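# Seat the blue-taped flask in a free shaker clamp

## Task

Put the glass flask with the blue tape into an unoccupied clamp on the shaker so its base sits fully down in the clamp and the clamp's spring ring encircles its conical body. Do not grip it hard, push hard on its rim, or rip the foil covering its opening. At the end every other flask must still be seated. Do not bend any clamp legs or pry spring rings off, do not strike any flask hard, and do not let any flask drop more than a few centimetres; any of these counts as failure.

## Robot and tools

Robot: two UR7e-type arms, left_arm and right_arm, each ending in a Robotiq 140 mm two-finger gripper whose fingers can fold at a hinge. Left base sits near scene (-0.027, +0.491, +0.013) m, right near (+0.044, -0.521, +0.013) m, both turned very slightly about z.

Frames. Scene frame: origin at table-top height midway between the arms, +z up, +x out over the table, left_arm on the +y side. Fixed cameras and the table use it. Each arm reports its hand pose, velocities and targets in its own base frame. Movement offsets are taken along the current Hand target's own axes. The gripper's fingers point along its +z and open and close along its y. end_effector_position is the spot between the closed pads; fingertips stick out about 33 mm past it (only 9 mm when wide open). Reported positions can be a few cm off, more at long reach.

Row layout (used by execute_actions and move): 18 numbers, always both arms. First left: dx, dy, dz, rx, ry, rz, gripper position, force_limit, speed; then the same nine for the right. dx..rz are an offset, not a pose, from that arm's Hand target as it was when the action or move began; 1.0 equals 0.6 m or 180 degrees; rx, ry, rz form a single rotation vector. Gripper numbers lie in [-1, 1] and are absolute commands: position +1 = 140 mm open, about -0.8 = pads touching, -1 = close until blocked. force_limit sets squeeze (about 14 N at -1, 40 N at 0, 58 N at +1 on a slow close); speed sets finger rate (about 30, 140, 250 mm/s at -1, 0, +1). Faster closes grip much harder. Both start at +1. Repeating a number leaves a gripper unchanged; sending 0 is a real command. Sending six zeros for an arm's pose re-asks for its Hand target.

execute_actions(actions, cameras): actions is a list of actions; each action is up to 15 rows of 18 numbers, one row per 1/30 s step, and a short table repeats its last row. Every row counts from the action's starting pose, and each new action starts from the new Hand target, so the same offset twice moves twice. An empty list returns state and images. cameras picks images by name.

move(target, speed, blend, stop_force, zero, blocking, cameras): straight-line travel toward one 18-number row or a list of up to 15 rows, all offsets from the same starting Hand targets. speed in m/s (0.002-3.6, default 0.25), turning at twice that in rad/s. blend in m rounds corners in a list. stop_force in N (3-120) ends an arm's path when its wrist sensor feels that much push against travel; it is unreliable when the gripper rotates, and must be left out when backing off something the gripper presses on. zero (default true) re-zeros before the move. blocking=false returns early but cannot be combined with stop_force. Paths do not avoid obstacles; fast moves overshoot and hit harder. Avoid paths passing near an arm's own base. The result adds a move: line, e.g. done, off_target, moving, held or fault, plus limits such as paced or held.

wait(seconds 0-10): let time pass holding commands. stop(): brake a running move. zoom_image(camera, region [x0,y0,x1,y1], max 504x504 px) enlarges part of the latest image. zero_wrist_force(arm) tares that arm's force sensor. read_manual gives licence text. finished_scene(scene) ends the current scene irreversibly; pass this scene's number.

Results: per arm end_effector_position (m), end_effector_quat_wxyz, velocities, Hand target (last commanded pose after clipping; next offsets count from it), joint positions and torques, Wrist force/torque along the gripper's axes plus a peak line, motor temperatures, Tool commands. object_status: 0 moving, 1 blocked while opening, 2 blocked while closing (what you want for a grip), 3 reached position or pads met. position_measured is in counts: 3 open, 75 ≈100 mm, 139 ≈60 mm, 200 ≈20 mm, 230 pads touching. A gripper often rests short of its target; re-send or add the missing offset.

Cameras: cam_head_left, cam_head_right, cam_high, cam_low, cam_left_wrist, cam_right_wrist, all 896x504.

Cautions. Orientation commands are clipped to 32 degrees from the current one per step. Arms are stiff: aiming even slightly past a firm contact can trigger a fault stop (about 150 N outside force, or joint torque over 138 N m for the big joints, 25.7 N m for wrists), freezing that arm 10 s. Motors overheat when holding loads or straining (MOTOR HOT at 70 °C, brake stop at 85 °C). Do not let the arms touch each other or close a gripper on the other's fingers. Grip the flask with fingertip quarters of the pads and gentle force; gripping near the palm folds fingers and may squeeze too hard or slip. Fingertips pressed onto a surface fold quietly. Lower the flask slowly into the clamp, avoid pressing its rim or foil, never knock other flasks, and keep everything on the table. Loose objects may occasionally get nudged.

Each tool is called after "Request:" as name(argument=value, ...), one argument or row to a line, values as JSON.

## Session

Request:
execute_actions(
  actions=[],
)

Scene clock: 0.00 s.
left_arm: end_effector_position=(+0.9512, -0.1013, +0.3088) position_measured=3 object_status=3 end_effector_quat_wxyz=(-0.049, +0.736, -0.287, +0.612) | right_arm: end_effector_position=(+1.0342, +0.1166, +0.2080) position_measured=3 object_status=3 end_effector_quat_wxyz=(+0.089, +0.871, -0.127, +0.466)
Joint positions: left_arm=[-0.225 -0.845 1.355 -3.401 -1.635 3.61] | right_arm=[0.086 -0.551 0.773 -2.74 -1.917 3.339]
Joint velocities: within noise
Joint torques (N m): no reading
Motor temperatures (°C): left_arm=[32 33 29 37 41 42] | right_arm=[36 24 32 36 38 42]
Wrist force (N): no reading
Wrist torque (N m): no reading
Wrist force, peak (N): no reading
Hand target: left_arm +0.9512, -0.1013, +0.3088; -0.049, +0.736, -0.287, +0.612 | right_arm +1.0342, +0.1166, +0.2080; +0.089, +0.871, -0.127, +0.466
Tool commands: left_gripper/position=+1.0 left_gripper/force_limit=+1.0 left_gripper/speed=+1.0 right_gripper/position=+1.0 right_gripper/force_limit=+1.0 right_gripper/speed=+1.0

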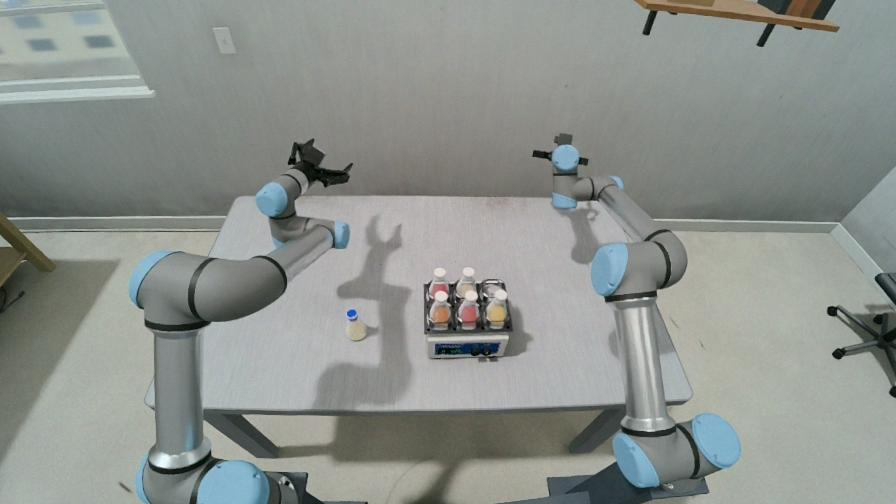

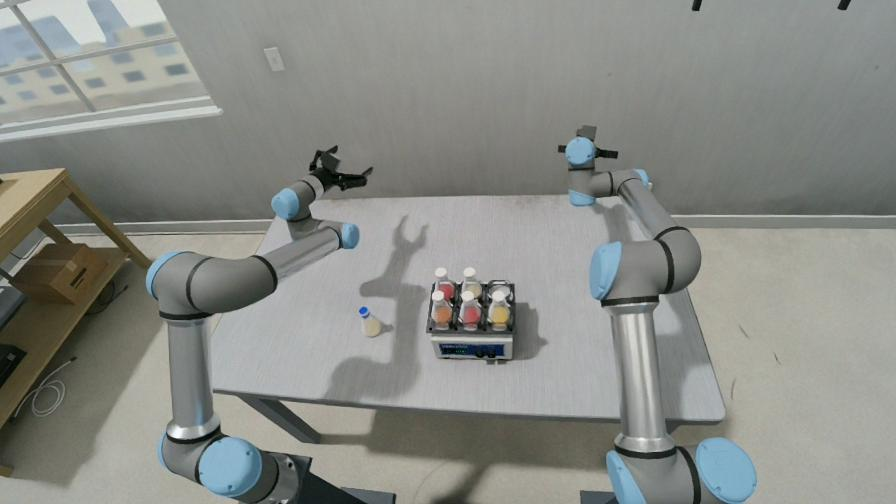

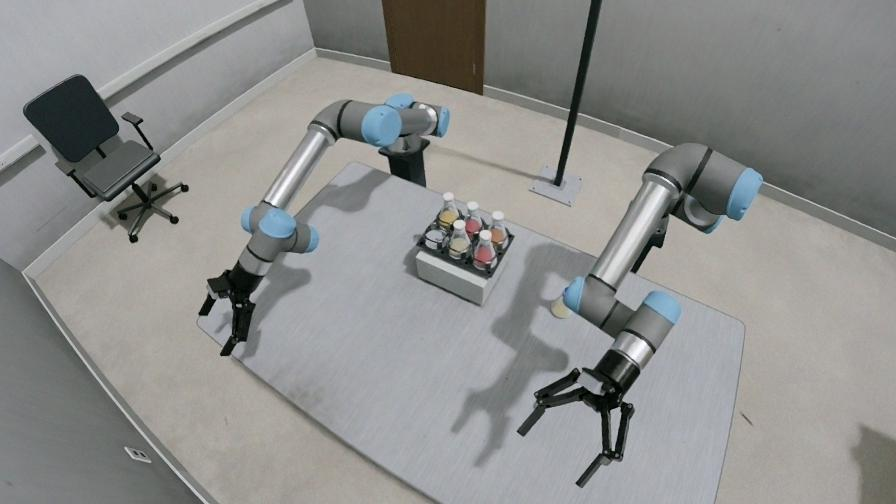

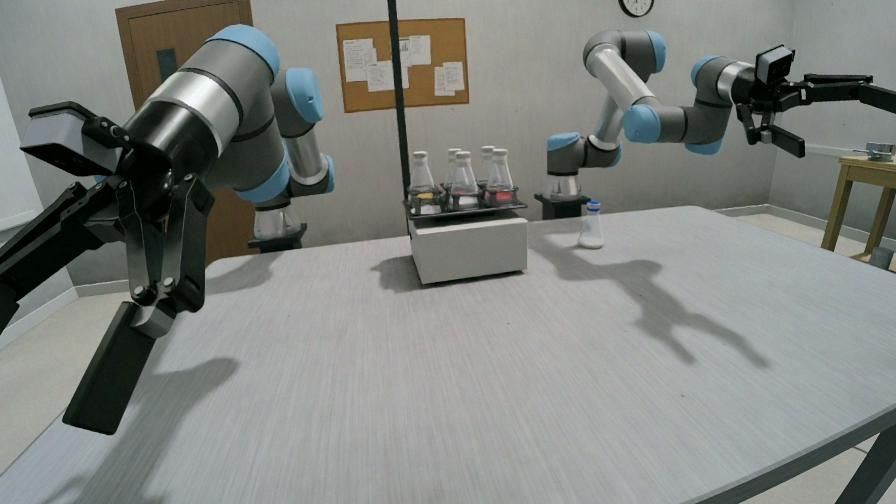

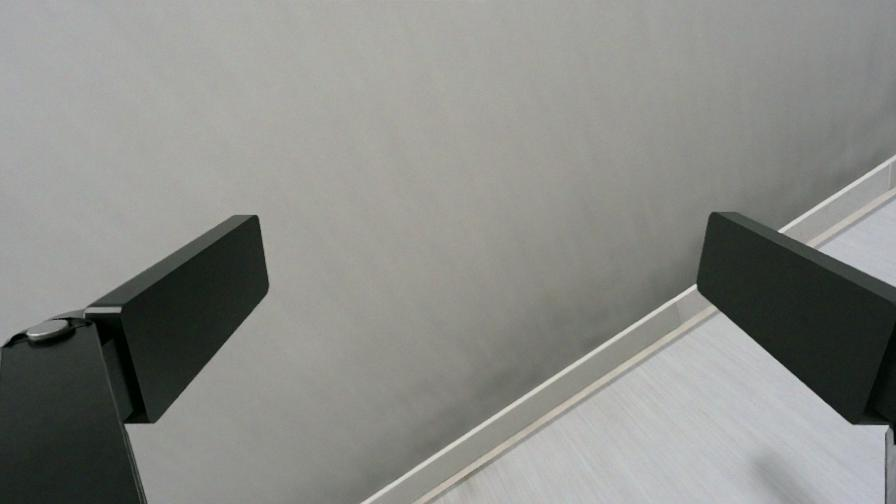

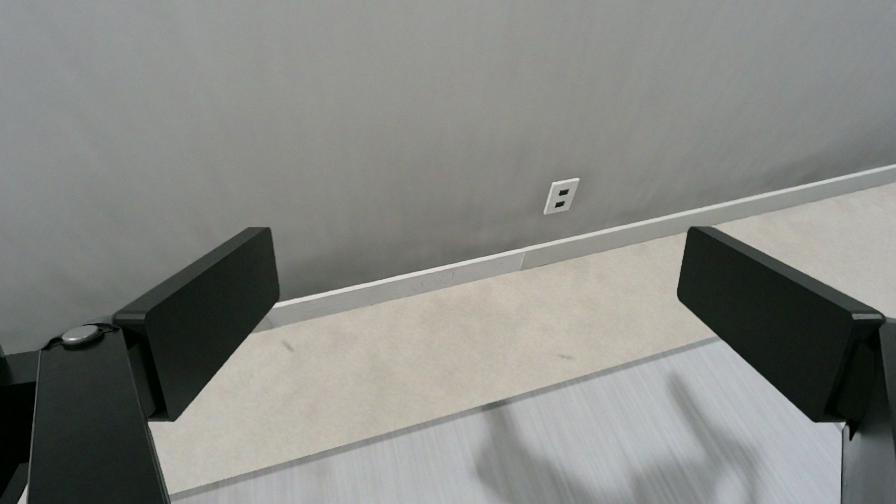

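Request:
zoom_image(
  camera="cam_head_left",
  region=[330, 240, 550, 370],
)

Request:
zoom_image(
  camera="cam_high",
  region=[400, 180, 600, 330],
)

Request:
zoom_image(
  camera="cam_low",
  region=[390, 130, 630, 300],
)

Request:
zoom_image(
  camera="cam_head_right",
  region=[340, 250, 540, 370],
)

Scaled by 2.291 from the camera's 896x504 image, which has a finer 1280x720 frame.

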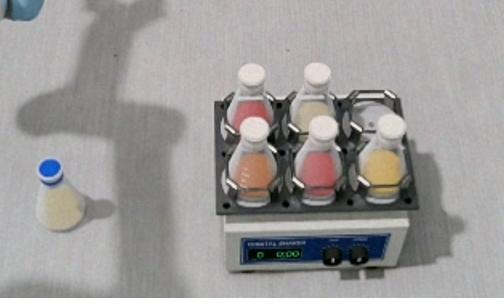

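Scaled by 2.520 from the camera's 896x504 image, which has a finer 1280x720 frame.

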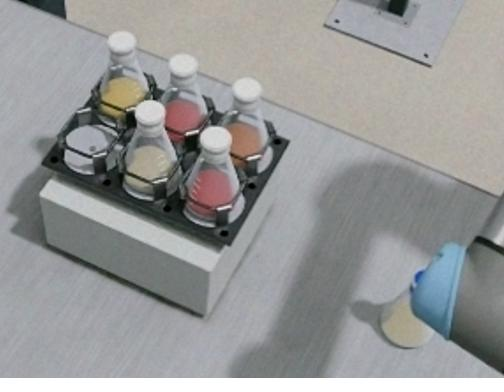

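Scaled by 2.100 from the camera's 896x504 image, which has a finer 1280x720 frame.

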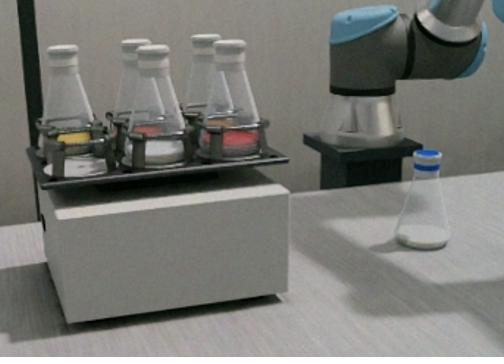

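Scaled by 2.520 from the camera's 896x504 image, which has a finer 1280x720 frame.

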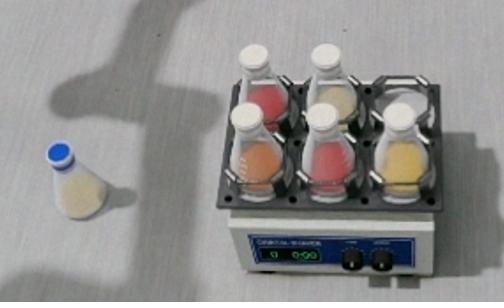

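Request:
move(
  target=[0.237,0.586,-0.784,-0.0343,-0.428,-0.2007,0.2,-1,0,0,0,0,0,0,0,1,1,1],
  cameras=["cam_left_wrist","cam_head_left","cam_low"],
)

Scene clock: 52.07 s.
left_arm: end_effector_position=(+0.3999, -0.3311, +0.4000) position_measured=104 object_status=3 end_effector_quat_wxyz=(+0.000, +1.000, +0.000, +0.000) | right_arm: end_effector_position=(+1.0342, +0.1166, +0.2080) position_measured=3 object_status=3 end_effector_quat_wxyz=(+0.089, +0.871, -0.127, +0.466)
Joint positions: left_arm=[-0.951 -1.499 1.175 -1.246 -1.571 2.19] | right_arm=[0.086 -0.551 0.773 -2.74 -1.917 3.339]
Joint torques (N m): left_arm=[2.61 -38.14 -15.23 -3.12 -1.04 0.23] | right_arm=[-0.38 -60.14 -26.65 -3.51 -0.37 -0.19]
Wrist force (N): left_arm=[2.0 0.0 -2.6] | right_arm=[-0.1 -0.1 -0.1]
Wrist torque (N m): left_arm=[-0.13 -0.85 -0.06] | right_arm=[-0.03 0.01 0.00]
Wrist force, peak (N): left_arm=[2.2 -0.3 -3.0] | right_arm=[0.3 0.0 -0.3]
Hand target: left_arm +0.3998, -0.3311, +0.4001; +0.000, +1.000, +0.000, +0.000 | right_arm +1.0342, +0.1166, +0.2080; +0.089, +0.871, -0.127, +0.466
Off the commanded pose: left_arm 0.000 m, 0 deg | right_arm 0.000 m, 0 deg.
move: done
Images, in order (width x height): cam_head_left 896x504, cam_low 896x504, cam_left_wrist 896x504.

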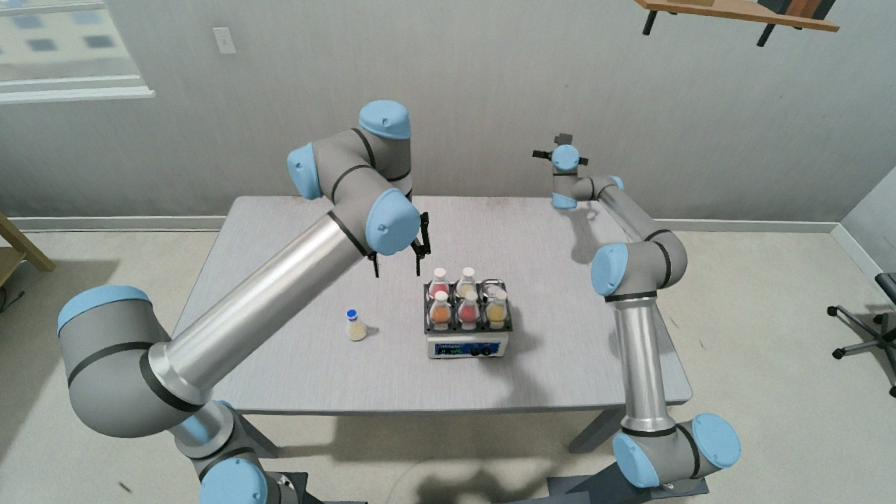

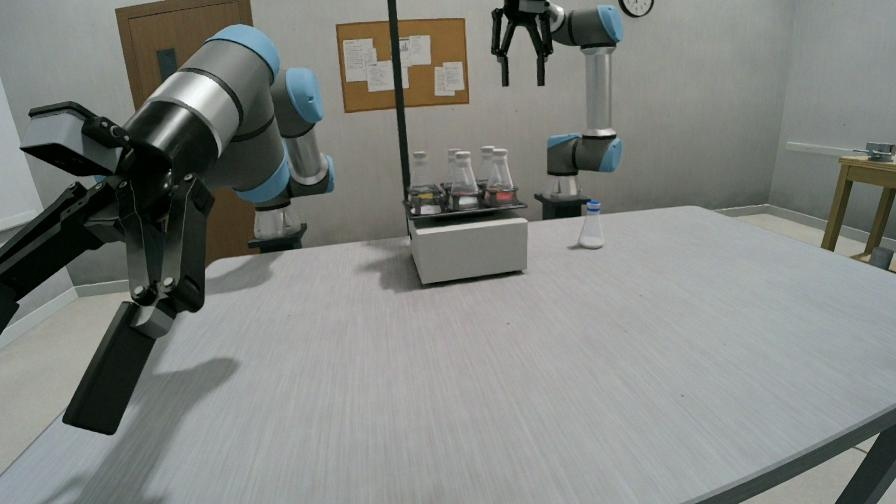

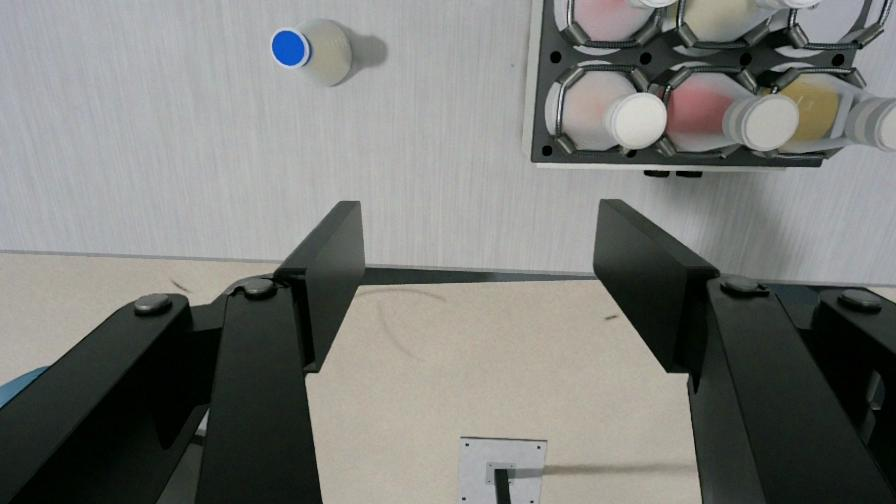

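Request:
move(
  target=[0.083,0.4,0,0,0,0,0.2,-1,0,0,0,0,0,0,0,1,1,1],
  cameras=["cam_left_wrist"],
)

Request:
zoom_image(
  camera="cam_left_wrist",
  region=[200, 0, 704, 250],
)

Scene clock: 72.53 s.
left_arm: end_effector_position=(+0.4493, -0.5704, +0.3993) position_measured=104 object_status=3 end_effector_quat_wxyz=(+0.008, +1.000, +0.000, +0.006) end_effector_velocity=(-0.001, +0.000, +0.002) end_effector_angular_velocity=(-0.002, -0.001, -0.003) | right_arm: end_effector_position=(+1.0342, +0.1166, +0.2080) position_measured=3 object_status=3 end_effector_quat_wxyz=(+0.089, +0.871, -0.127, +0.466)
Joint positions: left_arm=[-1.089 -0.749 0.035 -0.877 -1.568 2.052] | right_arm=[0.086 -0.551 0.773 -2.74 -1.917 3.339]
Joint velocities: left_arm=[-0.001 0.001 -0.007 0.004 0 0.002] | right_arm=[within noise]
Joint torques (N m): left_arm=[-1.93 -41.54 -28.49 -0.88 0.12 2.74] | right_arm=[-0.47 -61.44 -25.74 -3.28 -0.45 -0.18]
Wrist force (N): left_arm=[2.1 0.5 -2.9] | right_arm=[-0.1 -0.1 -0.2]
Wrist torque (N m): left_arm=[-0.05 -0.87 -0.01] | right_arm=[-0.02 -0.01 0.00]
Wrist force, peak (N): left_arm=[2.5 2.7 -2.4] | right_arm=[0.0 -0.4 -0.1]
Hand target: left_arm +0.4498, -0.5710, +0.3999; +0.000, +1.000, +0.000, +0.000 | right_arm +1.0342, +0.1166, +0.2080; +0.089, +0.871, -0.127, +0.466
Off the commanded pose: left_arm 0.001 m, 1 deg | right_arm 0.000 m, 0 deg.
elbow stopped short (left arm): the move would have taken joint 3 (elbow) straighter than the controller allows.
move: done
Images, in order (width x height): cam_left_wrist 896x504.

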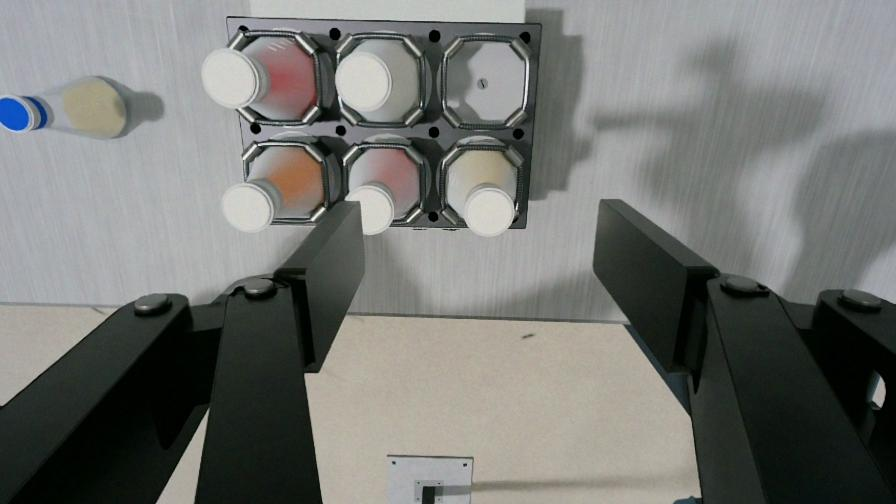

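Scaled by 1.000.

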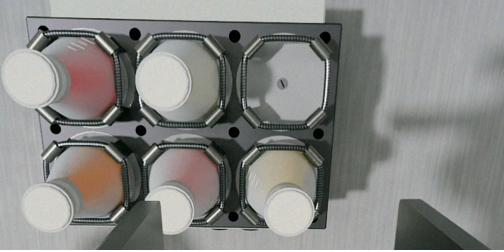

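Request:
move(
  target=[0.0,-0.1,0.04,0,0,0,0.2,-1,0,0,0,0,0,0,0,1,1,1],
  cameras=["cam_left_wrist"],
)

Request:
zoom_image(
  camera="cam_left_wrist",
  region=[270, 0, 670, 250],
)

Scene clock: 87.20 s.
left_arm: end_effector_position=(+0.4497, -0.5110, +0.3759) position_measured=104 object_status=3 end_effector_quat_wxyz=(+0.000, +1.000, +0.000, +0.000) | right_arm: end_effector_position=(+1.0342, +0.1166, +0.2080) position_measured=3 object_status=3 end_effector_quat_wxyz=(+0.089, +0.871, -0.127, +0.466)
Joint positions: left_arm=[-1.046 -1.061 0.658 -1.167 -1.571 2.095] | right_arm=[0.086 -0.551 0.773 -2.74 -1.917 3.339]
Joint torques (N m): left_arm=[4.75 -57.4 -12.73 -5.02 -1.64 -0.51] | right_arm=[-0.06 -60.81 -26.64 -3.4 -0.33 -0.25]
Wrist force (N): left_arm=[2.0 0.1 -2.8] | right_arm=[-0.1 0.0 0.0]
Wrist torque (N m): left_arm=[-0.12 -0.84 0.05] | right_arm=[0.00 -0.01 -0.01]
Wrist force, peak (N): left_arm=[1.3 1.6 -3.7] | right_arm=[0.2 -0.3 0.1]
Hand target: left_arm +0.4497, -0.5110, +0.3759; +0.000, +1.000, +0.000, +0.000 | right_arm +1.0342, +0.1166, +0.2080; +0.089, +0.871, -0.127, +0.466
Off the commanded pose: left_arm 0.000 m, 0 deg | right_arm 0.000 m, 0 deg.
move: done
Images, in order (width x height): cam_left_wrist 896x504.

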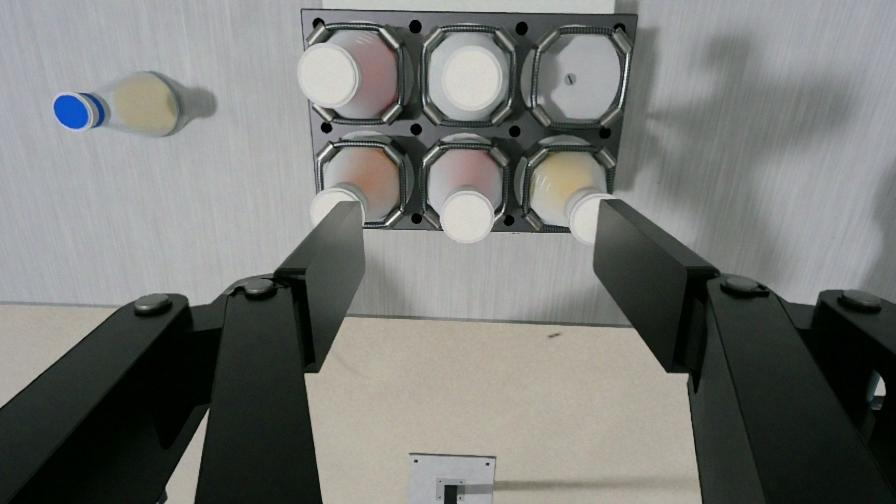

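Scaled by 1.260 from the camera's 896x504 image, which has a finer 1280x720 frame.

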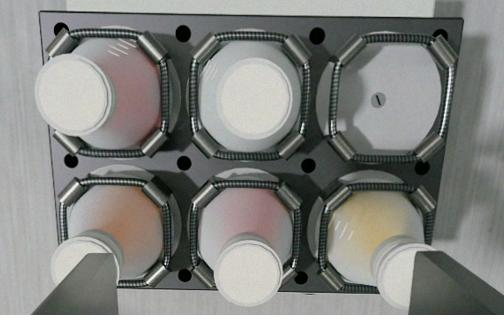

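Request:
zoom_image(
  camera="cam_left_wrist",
  region=[30, 40, 230, 150],
)

Request:
wait(
  seconds=0,
  cameras=["cam_low"],
)

Request:
zoom_image(
  camera="cam_low",
  region=[560, 190, 630, 255],
)

Request:
zoom_image(
  camera="cam_low",
  region=[400, 140, 530, 225],
)

Scaled by 2.520 from the camera's 896x504 image, which has a finer 1280x720 frame.

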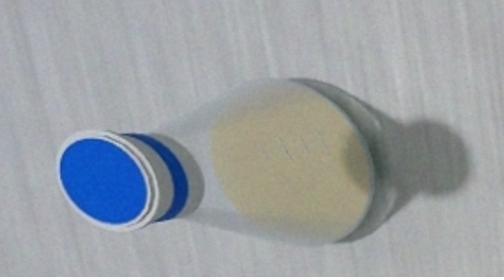

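Scene clock: 133.60 s.
left_arm: end_effector_position=(+0.4497, -0.5110, +0.3759) position_measured=104 object_status=3 end_effector_quat_wxyz=(+0.000, +1.000, +0.000, +0.000) | right_arm: end_effector_position=(+1.0342, +0.1166, +0.2080) position_measured=3 object_status=3 end_effector_quat_wxyz=(+0.089, +0.871, -0.127, +0.466)
Joint positions: left_arm=[-1.046 -1.061 0.659 -1.167 -1.571 2.095] | right_arm=[0.086 -0.551 0.773 -2.74 -1.917 3.339]
Joint torques (N m): left_arm=[3.87 -59.44 -11.84 -5.33 -1.86 2.3] | right_arm=[-0.71 -60.08 -26.47 -3.38 -0.68 -0.25]
Wrist force (N): left_arm=[2.1 0.0 -2.8] | right_arm=[0.1 -0.1 0.1]
Wrist torque (N m): left_arm=[-0.13 -0.86 0.05] | right_arm=[-0.03 -0.03 0.00]
Wrist force, peak (N): left_arm=[1.9 0.1 -3.1] | right_arm=[0.3 0.0 -0.1]
Hand target: left_arm +0.4497, -0.5110, +0.3759; +0.000, +1.000, +0.000, +0.000 | right_arm +1.0342, +0.1166, +0.2080; +0.089, +0.871, -0.127, +0.466
Tool commands: left_gripper/position=+0.2 left_gripper/force_limit=-1.0 left_gripper/speed=+0.0 right_gripper/position=+1.0 right_gripper/force_limit=+1.0 right_gripper/speed=+1.0
Off the commanded pose: left_arm 0.000 m, 0 deg | right_arm 0.000 m, 0 deg.
Images, in order (width x height): cam_low 896x504.

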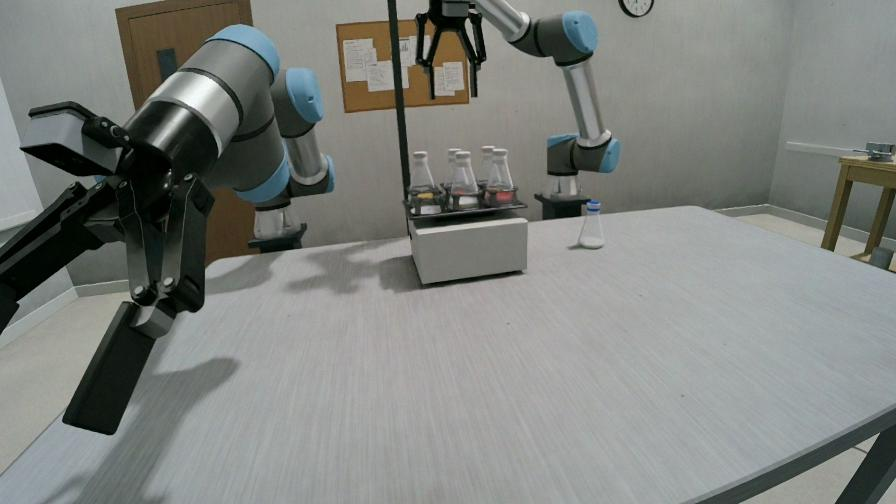

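Scaled by 7.200 from the camera's 896x504 image, which has a finer 1280x720 frame.

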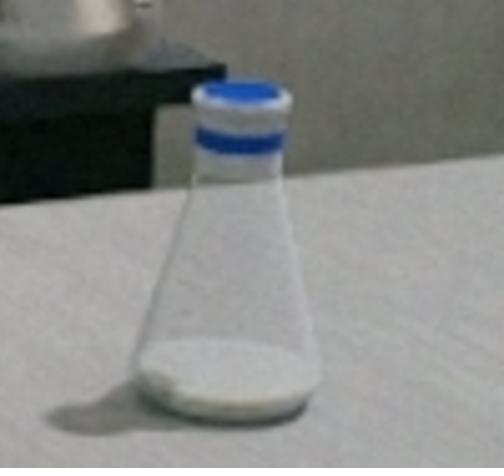

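Scaled by 3.877 from the camera's 896x504 image, which has a finer 1280x720 frame.

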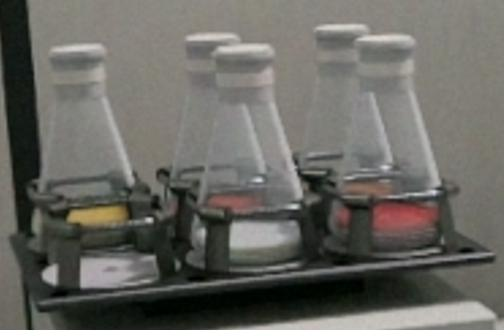

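Request:
move(
  target=[
    [-0.1148,-0.598,0,-0.0475,0.247,0.1148,0.2,-1,0,0,0,0,0,0,0,1,1,1],
    [-0.1148,-0.598,0.3355,-0.0475,0.247,0.1148,0.2,-1,0,0,0,0,0,0,0,1,1,1],
  ],
  blend=0.04,
  cameras=["cam_left_wrist","cam_low"],
)

Scene clock: 255.57 s.
left_arm: end_effector_position=(+0.3805, -0.1522, +0.1750) position_measured=104 object_status=3 end_effector_quat_wxyz=(+0.072, +0.907, -0.175, +0.376) | right_arm: end_effector_position=(+1.0342, +0.1166, +0.2080) position_measured=3 object_status=3 end_effector_quat_wxyz=(+0.089, +0.871, -0.127, +0.466)
Joint positions: left_arm=[-1.16 -2.444 2.697 -2.44 -1.05 2.531] | right_arm=[0.086 -0.551 0.773 -2.74 -1.917 3.339]
Joint torques (N m): left_arm=[-6.46 -0.8 -14.76 -3.34 2.58 -2.47] | right_arm=[-1.23 -61.3 -27.2 -3.55 -0.4 -0.11]
Wrist force (N): left_arm=[1.4 0.3 -2.1] | right_arm=[0.0 0.0 0.0]
Wrist torque (N m): left_arm=[-0.12 -0.41 0.00] | right_arm=[-0.01 -0.01 -0.01]
Wrist force, peak (N): left_arm=[2.9 3.2 -2.9] | right_arm=[0.1 -0.2 -0.3]
Hand target: left_arm +0.3805, -0.1521, +0.1749; +0.072, +0.907, -0.174, +0.376 | right_arm +1.0342, +0.1166, +0.2080; +0.089, +0.871, -0.127, +0.466
Off the commanded pose: left_arm 0.000 m, 0 deg | right_arm 0.000 m, 0 deg.
move: done
Images, in order (width x height): cam_low 896x504, cam_left_wrist 896x504.

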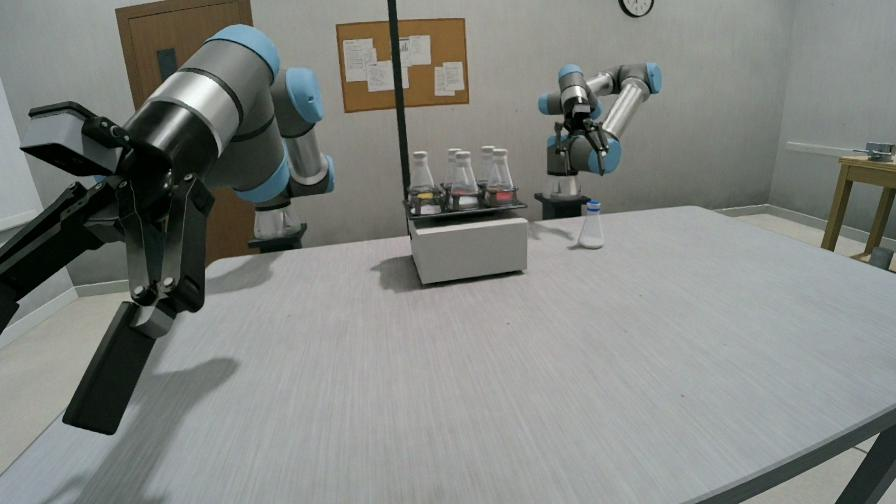

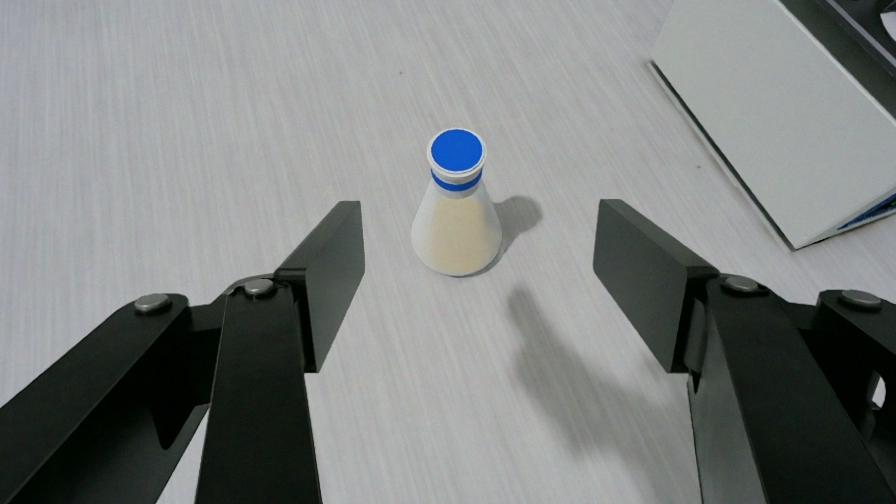

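Request:
move(
  target=[-0.0058,-0.0015,0.145,0,0,0,-0.05,-1,0,0,0,0,0,0,0,1,1,1],
  cameras=["cam_left_wrist"],
  speed=0.12,
)

Scene clock: 279.03 s.
left_arm: end_effector_position=(+0.4356, -0.1731, +0.1110) position_measured=135 object_status=3 end_effector_quat_wxyz=(+0.072, +0.907, -0.174, +0.376) | right_arm: end_effector_position=(+1.0342, +0.1166, +0.2080) position_measured=3 object_status=3 end_effector_quat_wxyz=(+0.089, +0.871, -0.127, +0.466)
Joint positions: left_arm=[-0.943 -1.836 2.731 -3.166 -1.184 2.722] | right_arm=[0.086 -0.551 0.773 -2.74 -1.917 3.339]
Joint torques (N m): left_arm=[-3.54 8.01 -7.32 -5.62 2.35 -2.02] | right_arm=[-0.86 -61.43 -26.42 -3.18 -0.57 -0.33]
Wrist force (N): left_arm=[1.6 0.3 -2.0] | right_arm=[0.0 -0.1 -0.1]
Wrist torque (N m): left_arm=[-0.11 -0.45 0.03] | right_arm=[-0.02 -0.02 -0.01]
Wrist force, peak (N): left_arm=[1.9 0.5 -3.8] | right_arm=[0.3 -0.2 -0.1]
Hand target: left_arm +0.4356, -0.1731, +0.1109; +0.072, +0.907, -0.174, +0.376 | right_arm +1.0342, +0.1166, +0.2080; +0.089, +0.871, -0.127, +0.466
Off the commanded pose: left_arm 0.000 m, 0 deg | right_arm 0.000 m, 0 deg.
move: done
Images, in order (width x height): cam_left_wrist 896x504.

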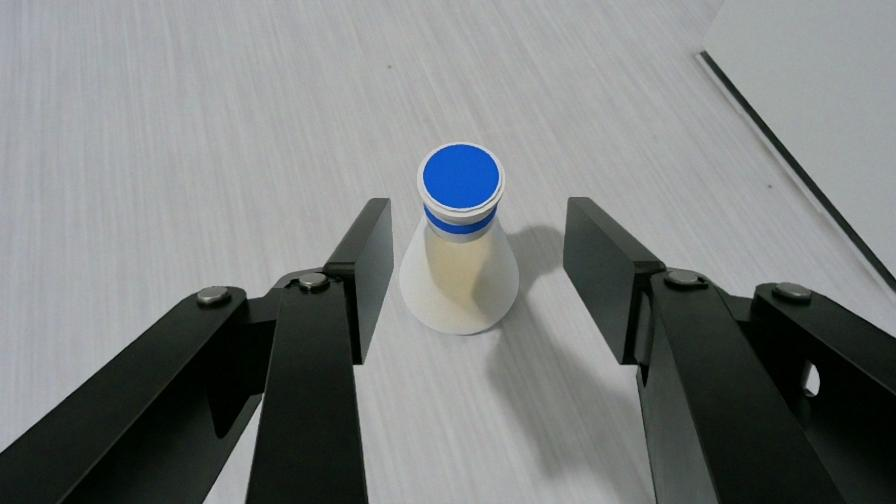

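Request:
move(
  target=[0,-0.0042,0.0592,0,0,0,-0.05,-1,-1,0,0,0,0,0,0,1,1,1],
  cameras=["cam_left_wrist","cam_low"],
  speed=0.08,
)

Request:
zoom_image(
  camera="cam_left_wrist",
  region=[300, 130, 650, 380],
)

Request:
zoom_image(
  camera="cam_low",
  region=[540, 170, 640, 260],
)

Scene clock: 291.87 s.
left_arm: end_effector_position=(+0.4599, -0.1801, +0.0858) position_measured=135 object_status=3 end_effector_quat_wxyz=(+0.072, +0.907, -0.174, +0.376) | right_arm: end_effector_position=(+1.0342, +0.1166, +0.2080) position_measured=3 object_status=3 end_effector_quat_wxyz=(+0.089, +0.871, -0.127, +0.466)
Joint positions: left_arm=[-0.876 -1.614 2.7 -3.377 -1.227 2.776] | right_arm=[0.086 -0.551 0.773 -2.74 -1.917 3.339]
Joint torques (N m): left_arm=[-4.84 -7.32 -3.17 -3.7 2.1 -2.31] | right_arm=[-0.68 -60.46 -26.93 -2.94 -0.57 -0.28]
Wrist force (N): left_arm=[1.4 0.0 -2.1] | right_arm=[-0.2 0.2 0.0]
Wrist torque (N m): left_arm=[-0.17 -0.41 0.00] | right_arm=[0.03 0.03 0.00]
Wrist force, peak (N): left_arm=[1.9 0.4 -3.2] | right_arm=[0.3 -0.2 -0.1]
Hand target: left_arm +0.4599, -0.1801, +0.0858; +0.072, +0.907, -0.174, +0.376 | right_arm +1.0342, +0.1166, +0.2080; +0.089, +0.871, -0.127, +0.466
Off the commanded pose: left_arm 0.000 m, 0 deg | right_arm 0.000 m, 0 deg.
move: done
Images, in order (width x height): cam_low 896x504, cam_left_wrist 896x504.

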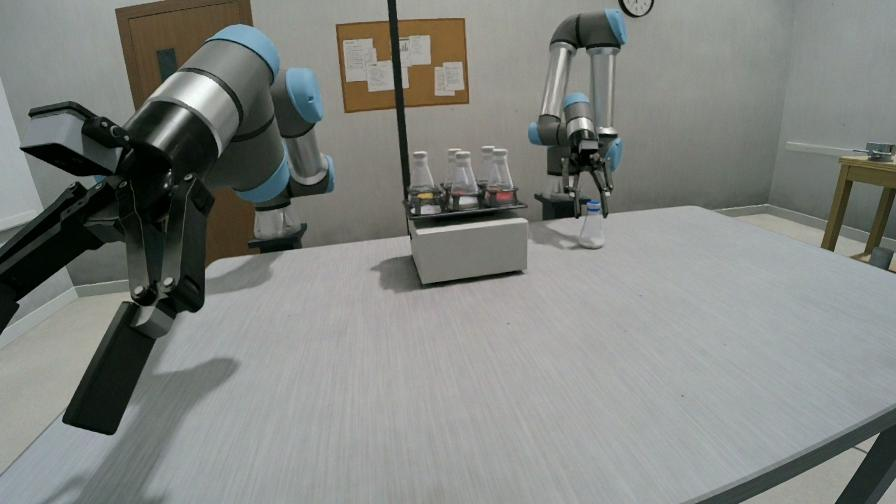

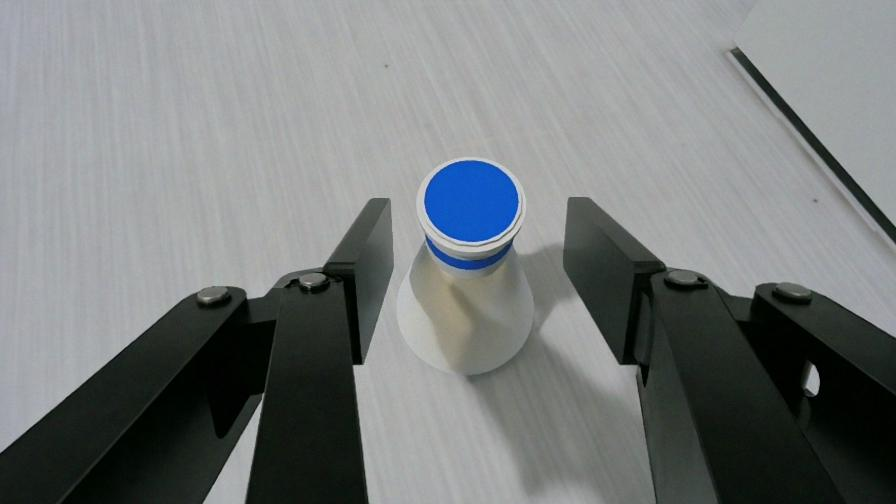

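Scaled by 1.440 from the camera's 896x504 image, which has a finer 1280x720 frame.

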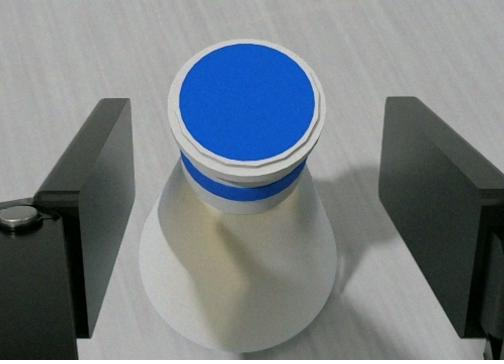

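Scaled by 5.040 from the camera's 896x504 image, which has a finer 1280x720 frame.

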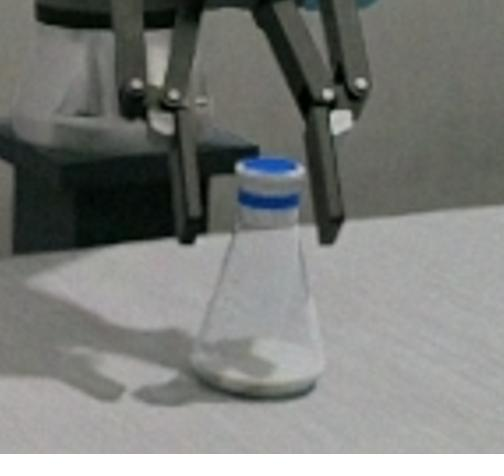

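Request:
move(
  target=[0,0,0,0,0,0,-1,-1,-1,0,0,0,0,0,0,1,1,1],
  cameras=["cam_left_wrist","cam_low"],
)

Request:
wait(
  seconds=1.5,
  cameras=["cam_left_wrist","cam_low"],
)

Request:
zoom_image(
  camera="cam_low",
  region=[540, 170, 640, 260],
)

Scene clock: 301.87 s.
left_arm: end_effector_position=(+0.4599, -0.1801, +0.0858) position_measured=177 object_status=0 end_effector_quat_wxyz=(+0.072, +0.907, -0.174, +0.376) | right_arm: end_effector_position=(+1.0342, +0.1166, +0.2080) position_measured=3 object_status=3 end_effector_quat_wxyz=(+0.089, +0.871, -0.127, +0.466)
Joint positions: left_arm=[-0.877 -1.614 2.7 -3.377 -1.227 2.776] | right_arm=[0.086 -0.551 0.773 -2.74 -1.917 3.339]
Joint torques (N m): left_arm=[-5.92 -10.63 -5.5 -1.09 0.14 -2.37] | right_arm=[-1.05 -60.26 -26.07 -3.35 -0.3 -0.48]
Wrist force (N): left_arm=[5.4 -1.1 -7.3] | right_arm=[0.1 -0.1 0.0]
Wrist torque (N m): left_arm=[0.00 -0.48 0.11] | right_arm=[-0.02 -0.01 0.00]
Wrist force, peak (N): left_arm=[5.6 -1.7 -7.2] | right_arm=[0.1 -0.2 -0.2]
Hand target: left_arm +0.4599, -0.1801, +0.0858; +0.072, +0.907, -0.174, +0.376 | right_arm +1.0342, +0.1166, +0.2080; +0.089, +0.871, -0.127, +0.466
Off the commanded pose: left_arm 0.000 m, 0 deg | right_arm 0.000 m, 0 deg.
move: done
Images, in order (width x height): cam_low 896x504, cam_left_wrist 896x504.

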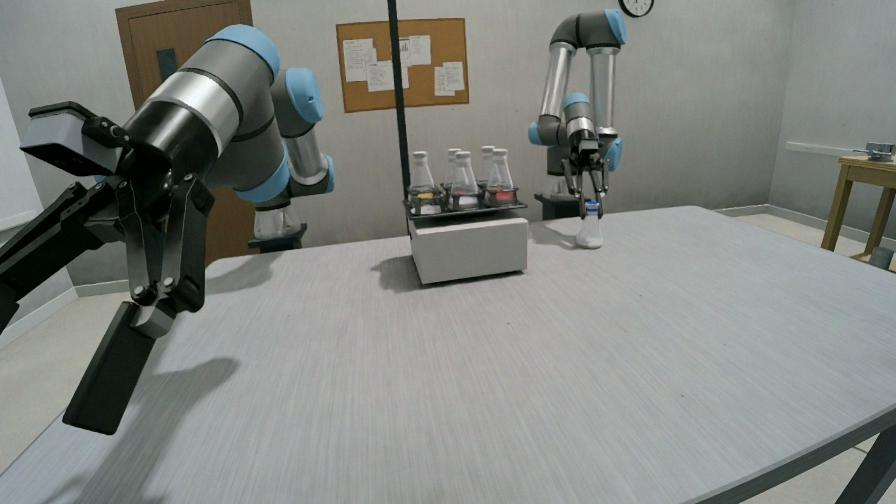

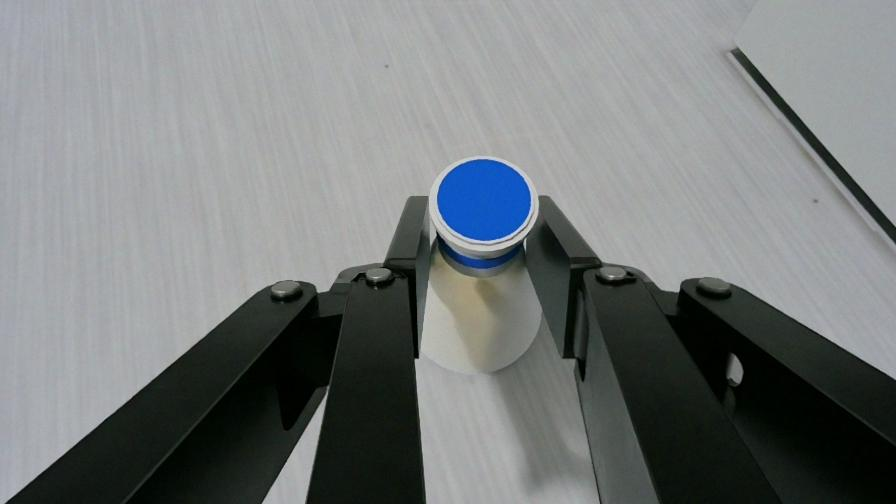

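Scene clock: 303.37 s.
left_arm: end_effector_position=(+0.4599, -0.1801, +0.0858) position_measured=177 object_status=2 end_effector_quat_wxyz=(+0.072, +0.907, -0.174, +0.376) | right_arm: end_effector_position=(+1.0342, +0.1166, +0.2080) position_measured=3 object_status=3 end_effector_quat_wxyz=(+0.089, +0.871, -0.127, +0.466)
Joint positions: left_arm=[-0.877 -1.614 2.7 -3.377 -1.227 2.776] | right_arm=[0.086 -0.551 0.773 -2.74 -1.917 3.339]
Joint torques (N m): left_arm=[-6.65 -20.9 -6.17 -1.1 -2.04 -2.22] | right_arm=[0.13 -60.63 -26.74 -3.26 -0.47 -0.28]
Wrist force (N): left_arm=[5.3 -1.4 -7.2] | right_arm=[0.0 -0.1 0.0]
Wrist torque (N m): left_arm=[0.01 -0.47 0.11] | right_arm=[-0.02 0.00 -0.01]
Wrist force, peak (N): left_arm=[5.8 -1.5 -7.6] | right_arm=[0.1 -0.1 -0.2]
Hand target: left_arm +0.4599, -0.1801, +0.0858; +0.072, +0.907, -0.174, +0.376 | right_arm +1.0342, +0.1166, +0.2080; +0.089, +0.871, -0.127, +0.466
Tool commands: left_gripper/position=-1.0 left_gripper/force_limit=-1.0 left_gripper/speed=-1.0 right_gripper/position=+1.0 right_gripper/force_limit=+1.0 right_gripper/speed=+1.0
Off the commanded pose: left_arm 0.000 m, 0 deg | right_arm 0.000 m, 0 deg.
wait: 1.50 s; at rest by 0.17 s
Images, in order (width x height): cam_low 896x504, cam_left_wrist 896x504.

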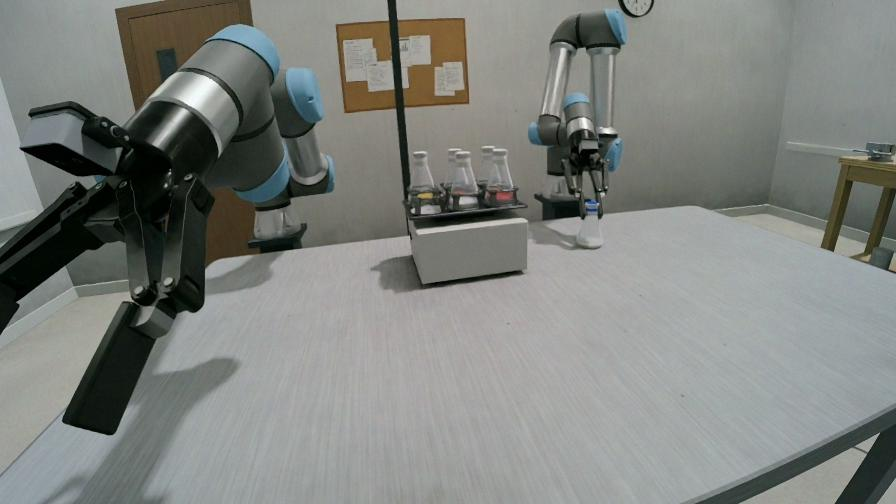

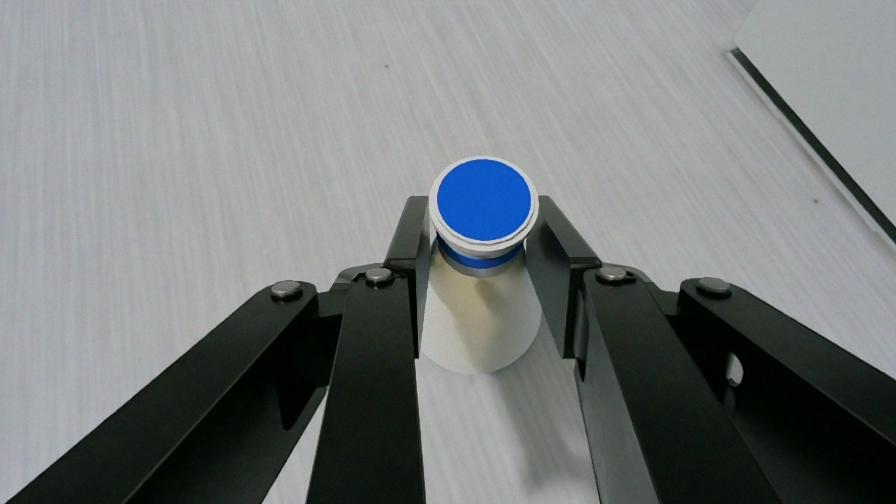

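Scaled by 5.040 from the camera's 896x504 image, which has a finer 1280x720 frame.

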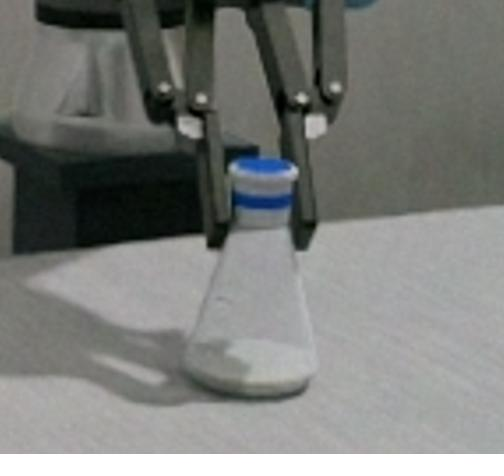

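Request:
move(
  target=[0.0354,0,-0.0354,0,0,0,-1,-1,-1,0,0,0,0,0,0,1,1,1],
  cameras=["cam_left_wrist","cam_low"],
  speed=0.08,
)

Request:
zoom_image(
  camera="cam_low",
  region=[540, 170, 640, 260],
)

Scene clock: 314.53 s.
left_arm: end_effector_position=(+0.4599, -0.1801, +0.1159) position_measured=177 object_status=2 end_effector_quat_wxyz=(+0.072, +0.907, -0.174, +0.376) | right_arm: end_effector_position=(+1.0342, +0.1166, +0.2080) position_measured=3 object_status=3 end_effector_quat_wxyz=(+0.089, +0.871, -0.127, +0.466)
Joint positions: left_arm=[-0.876 -1.748 2.662 -3.205 -1.227 2.776] | right_arm=[0.086 -0.551 0.773 -2.74 -1.917 3.339]
Joint torques (N m): left_arm=[-6.97 -1.38 -6.14 -4.53 2.41 -2.22] | right_arm=[0.38 -61.17 -26.18 -3.24 -0.57 -0.48]
Wrist force (N): left_arm=[0.9 0.1 -1.6] | right_arm=[0.1 0.0 0.0]
Wrist torque (N m): left_arm=[-0.16 -0.43 -0.01] | right_arm=[-0.02 -0.04 0.00]
Wrist force, peak (N): left_arm=[5.5 -1.7 -7.1] | right_arm=[-0.3 0.1 0.2]
Hand target: left_arm +0.4599, -0.1801, +0.1158; +0.072, +0.907, -0.174, +0.376 | right_arm +1.0342, +0.1166, +0.2080; +0.089, +0.871, -0.127, +0.466
Off the commanded pose: left_arm 0.000 m, 0 deg | right_arm 0.000 m, 0 deg.
move: done
Images, in order (width x height): cam_low 896x504, cam_left_wrist 896x504.

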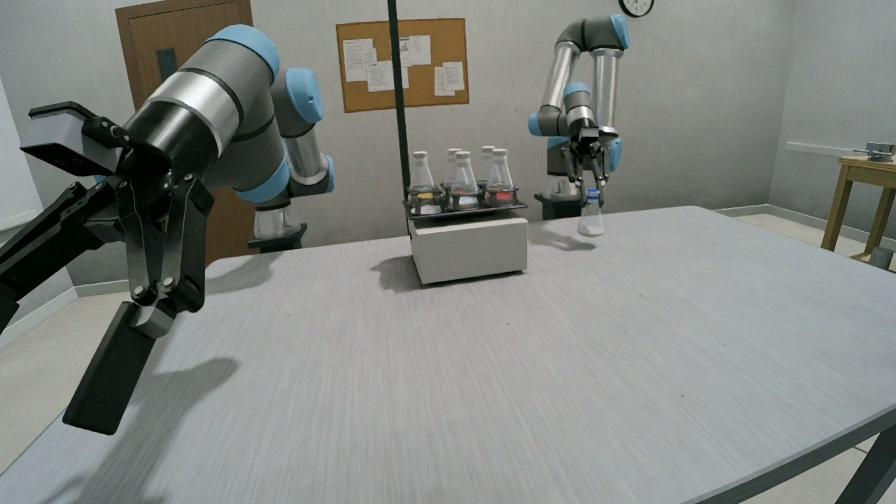

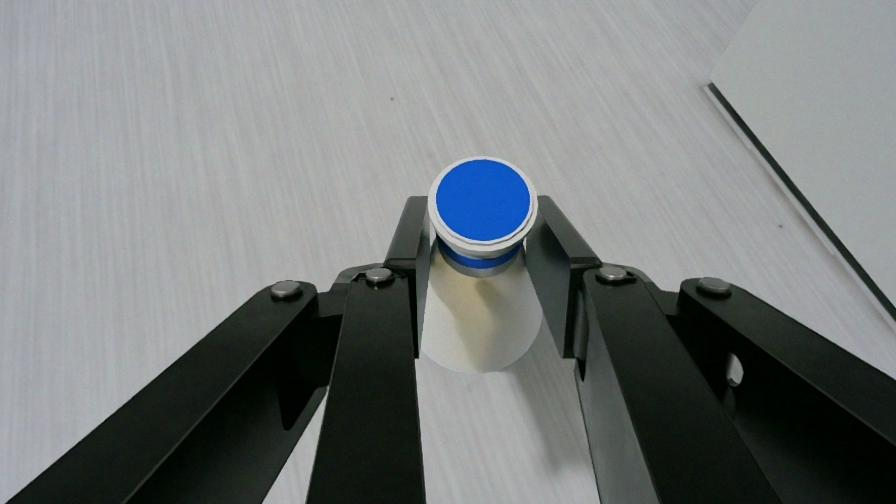

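Scaled by 5.040 from the camera's 896x504 image, which has a finer 1280x720 frame.

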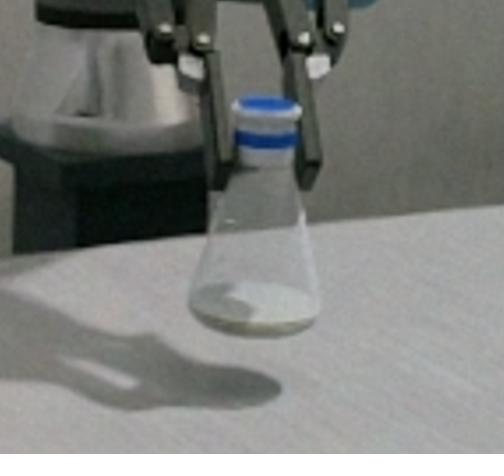

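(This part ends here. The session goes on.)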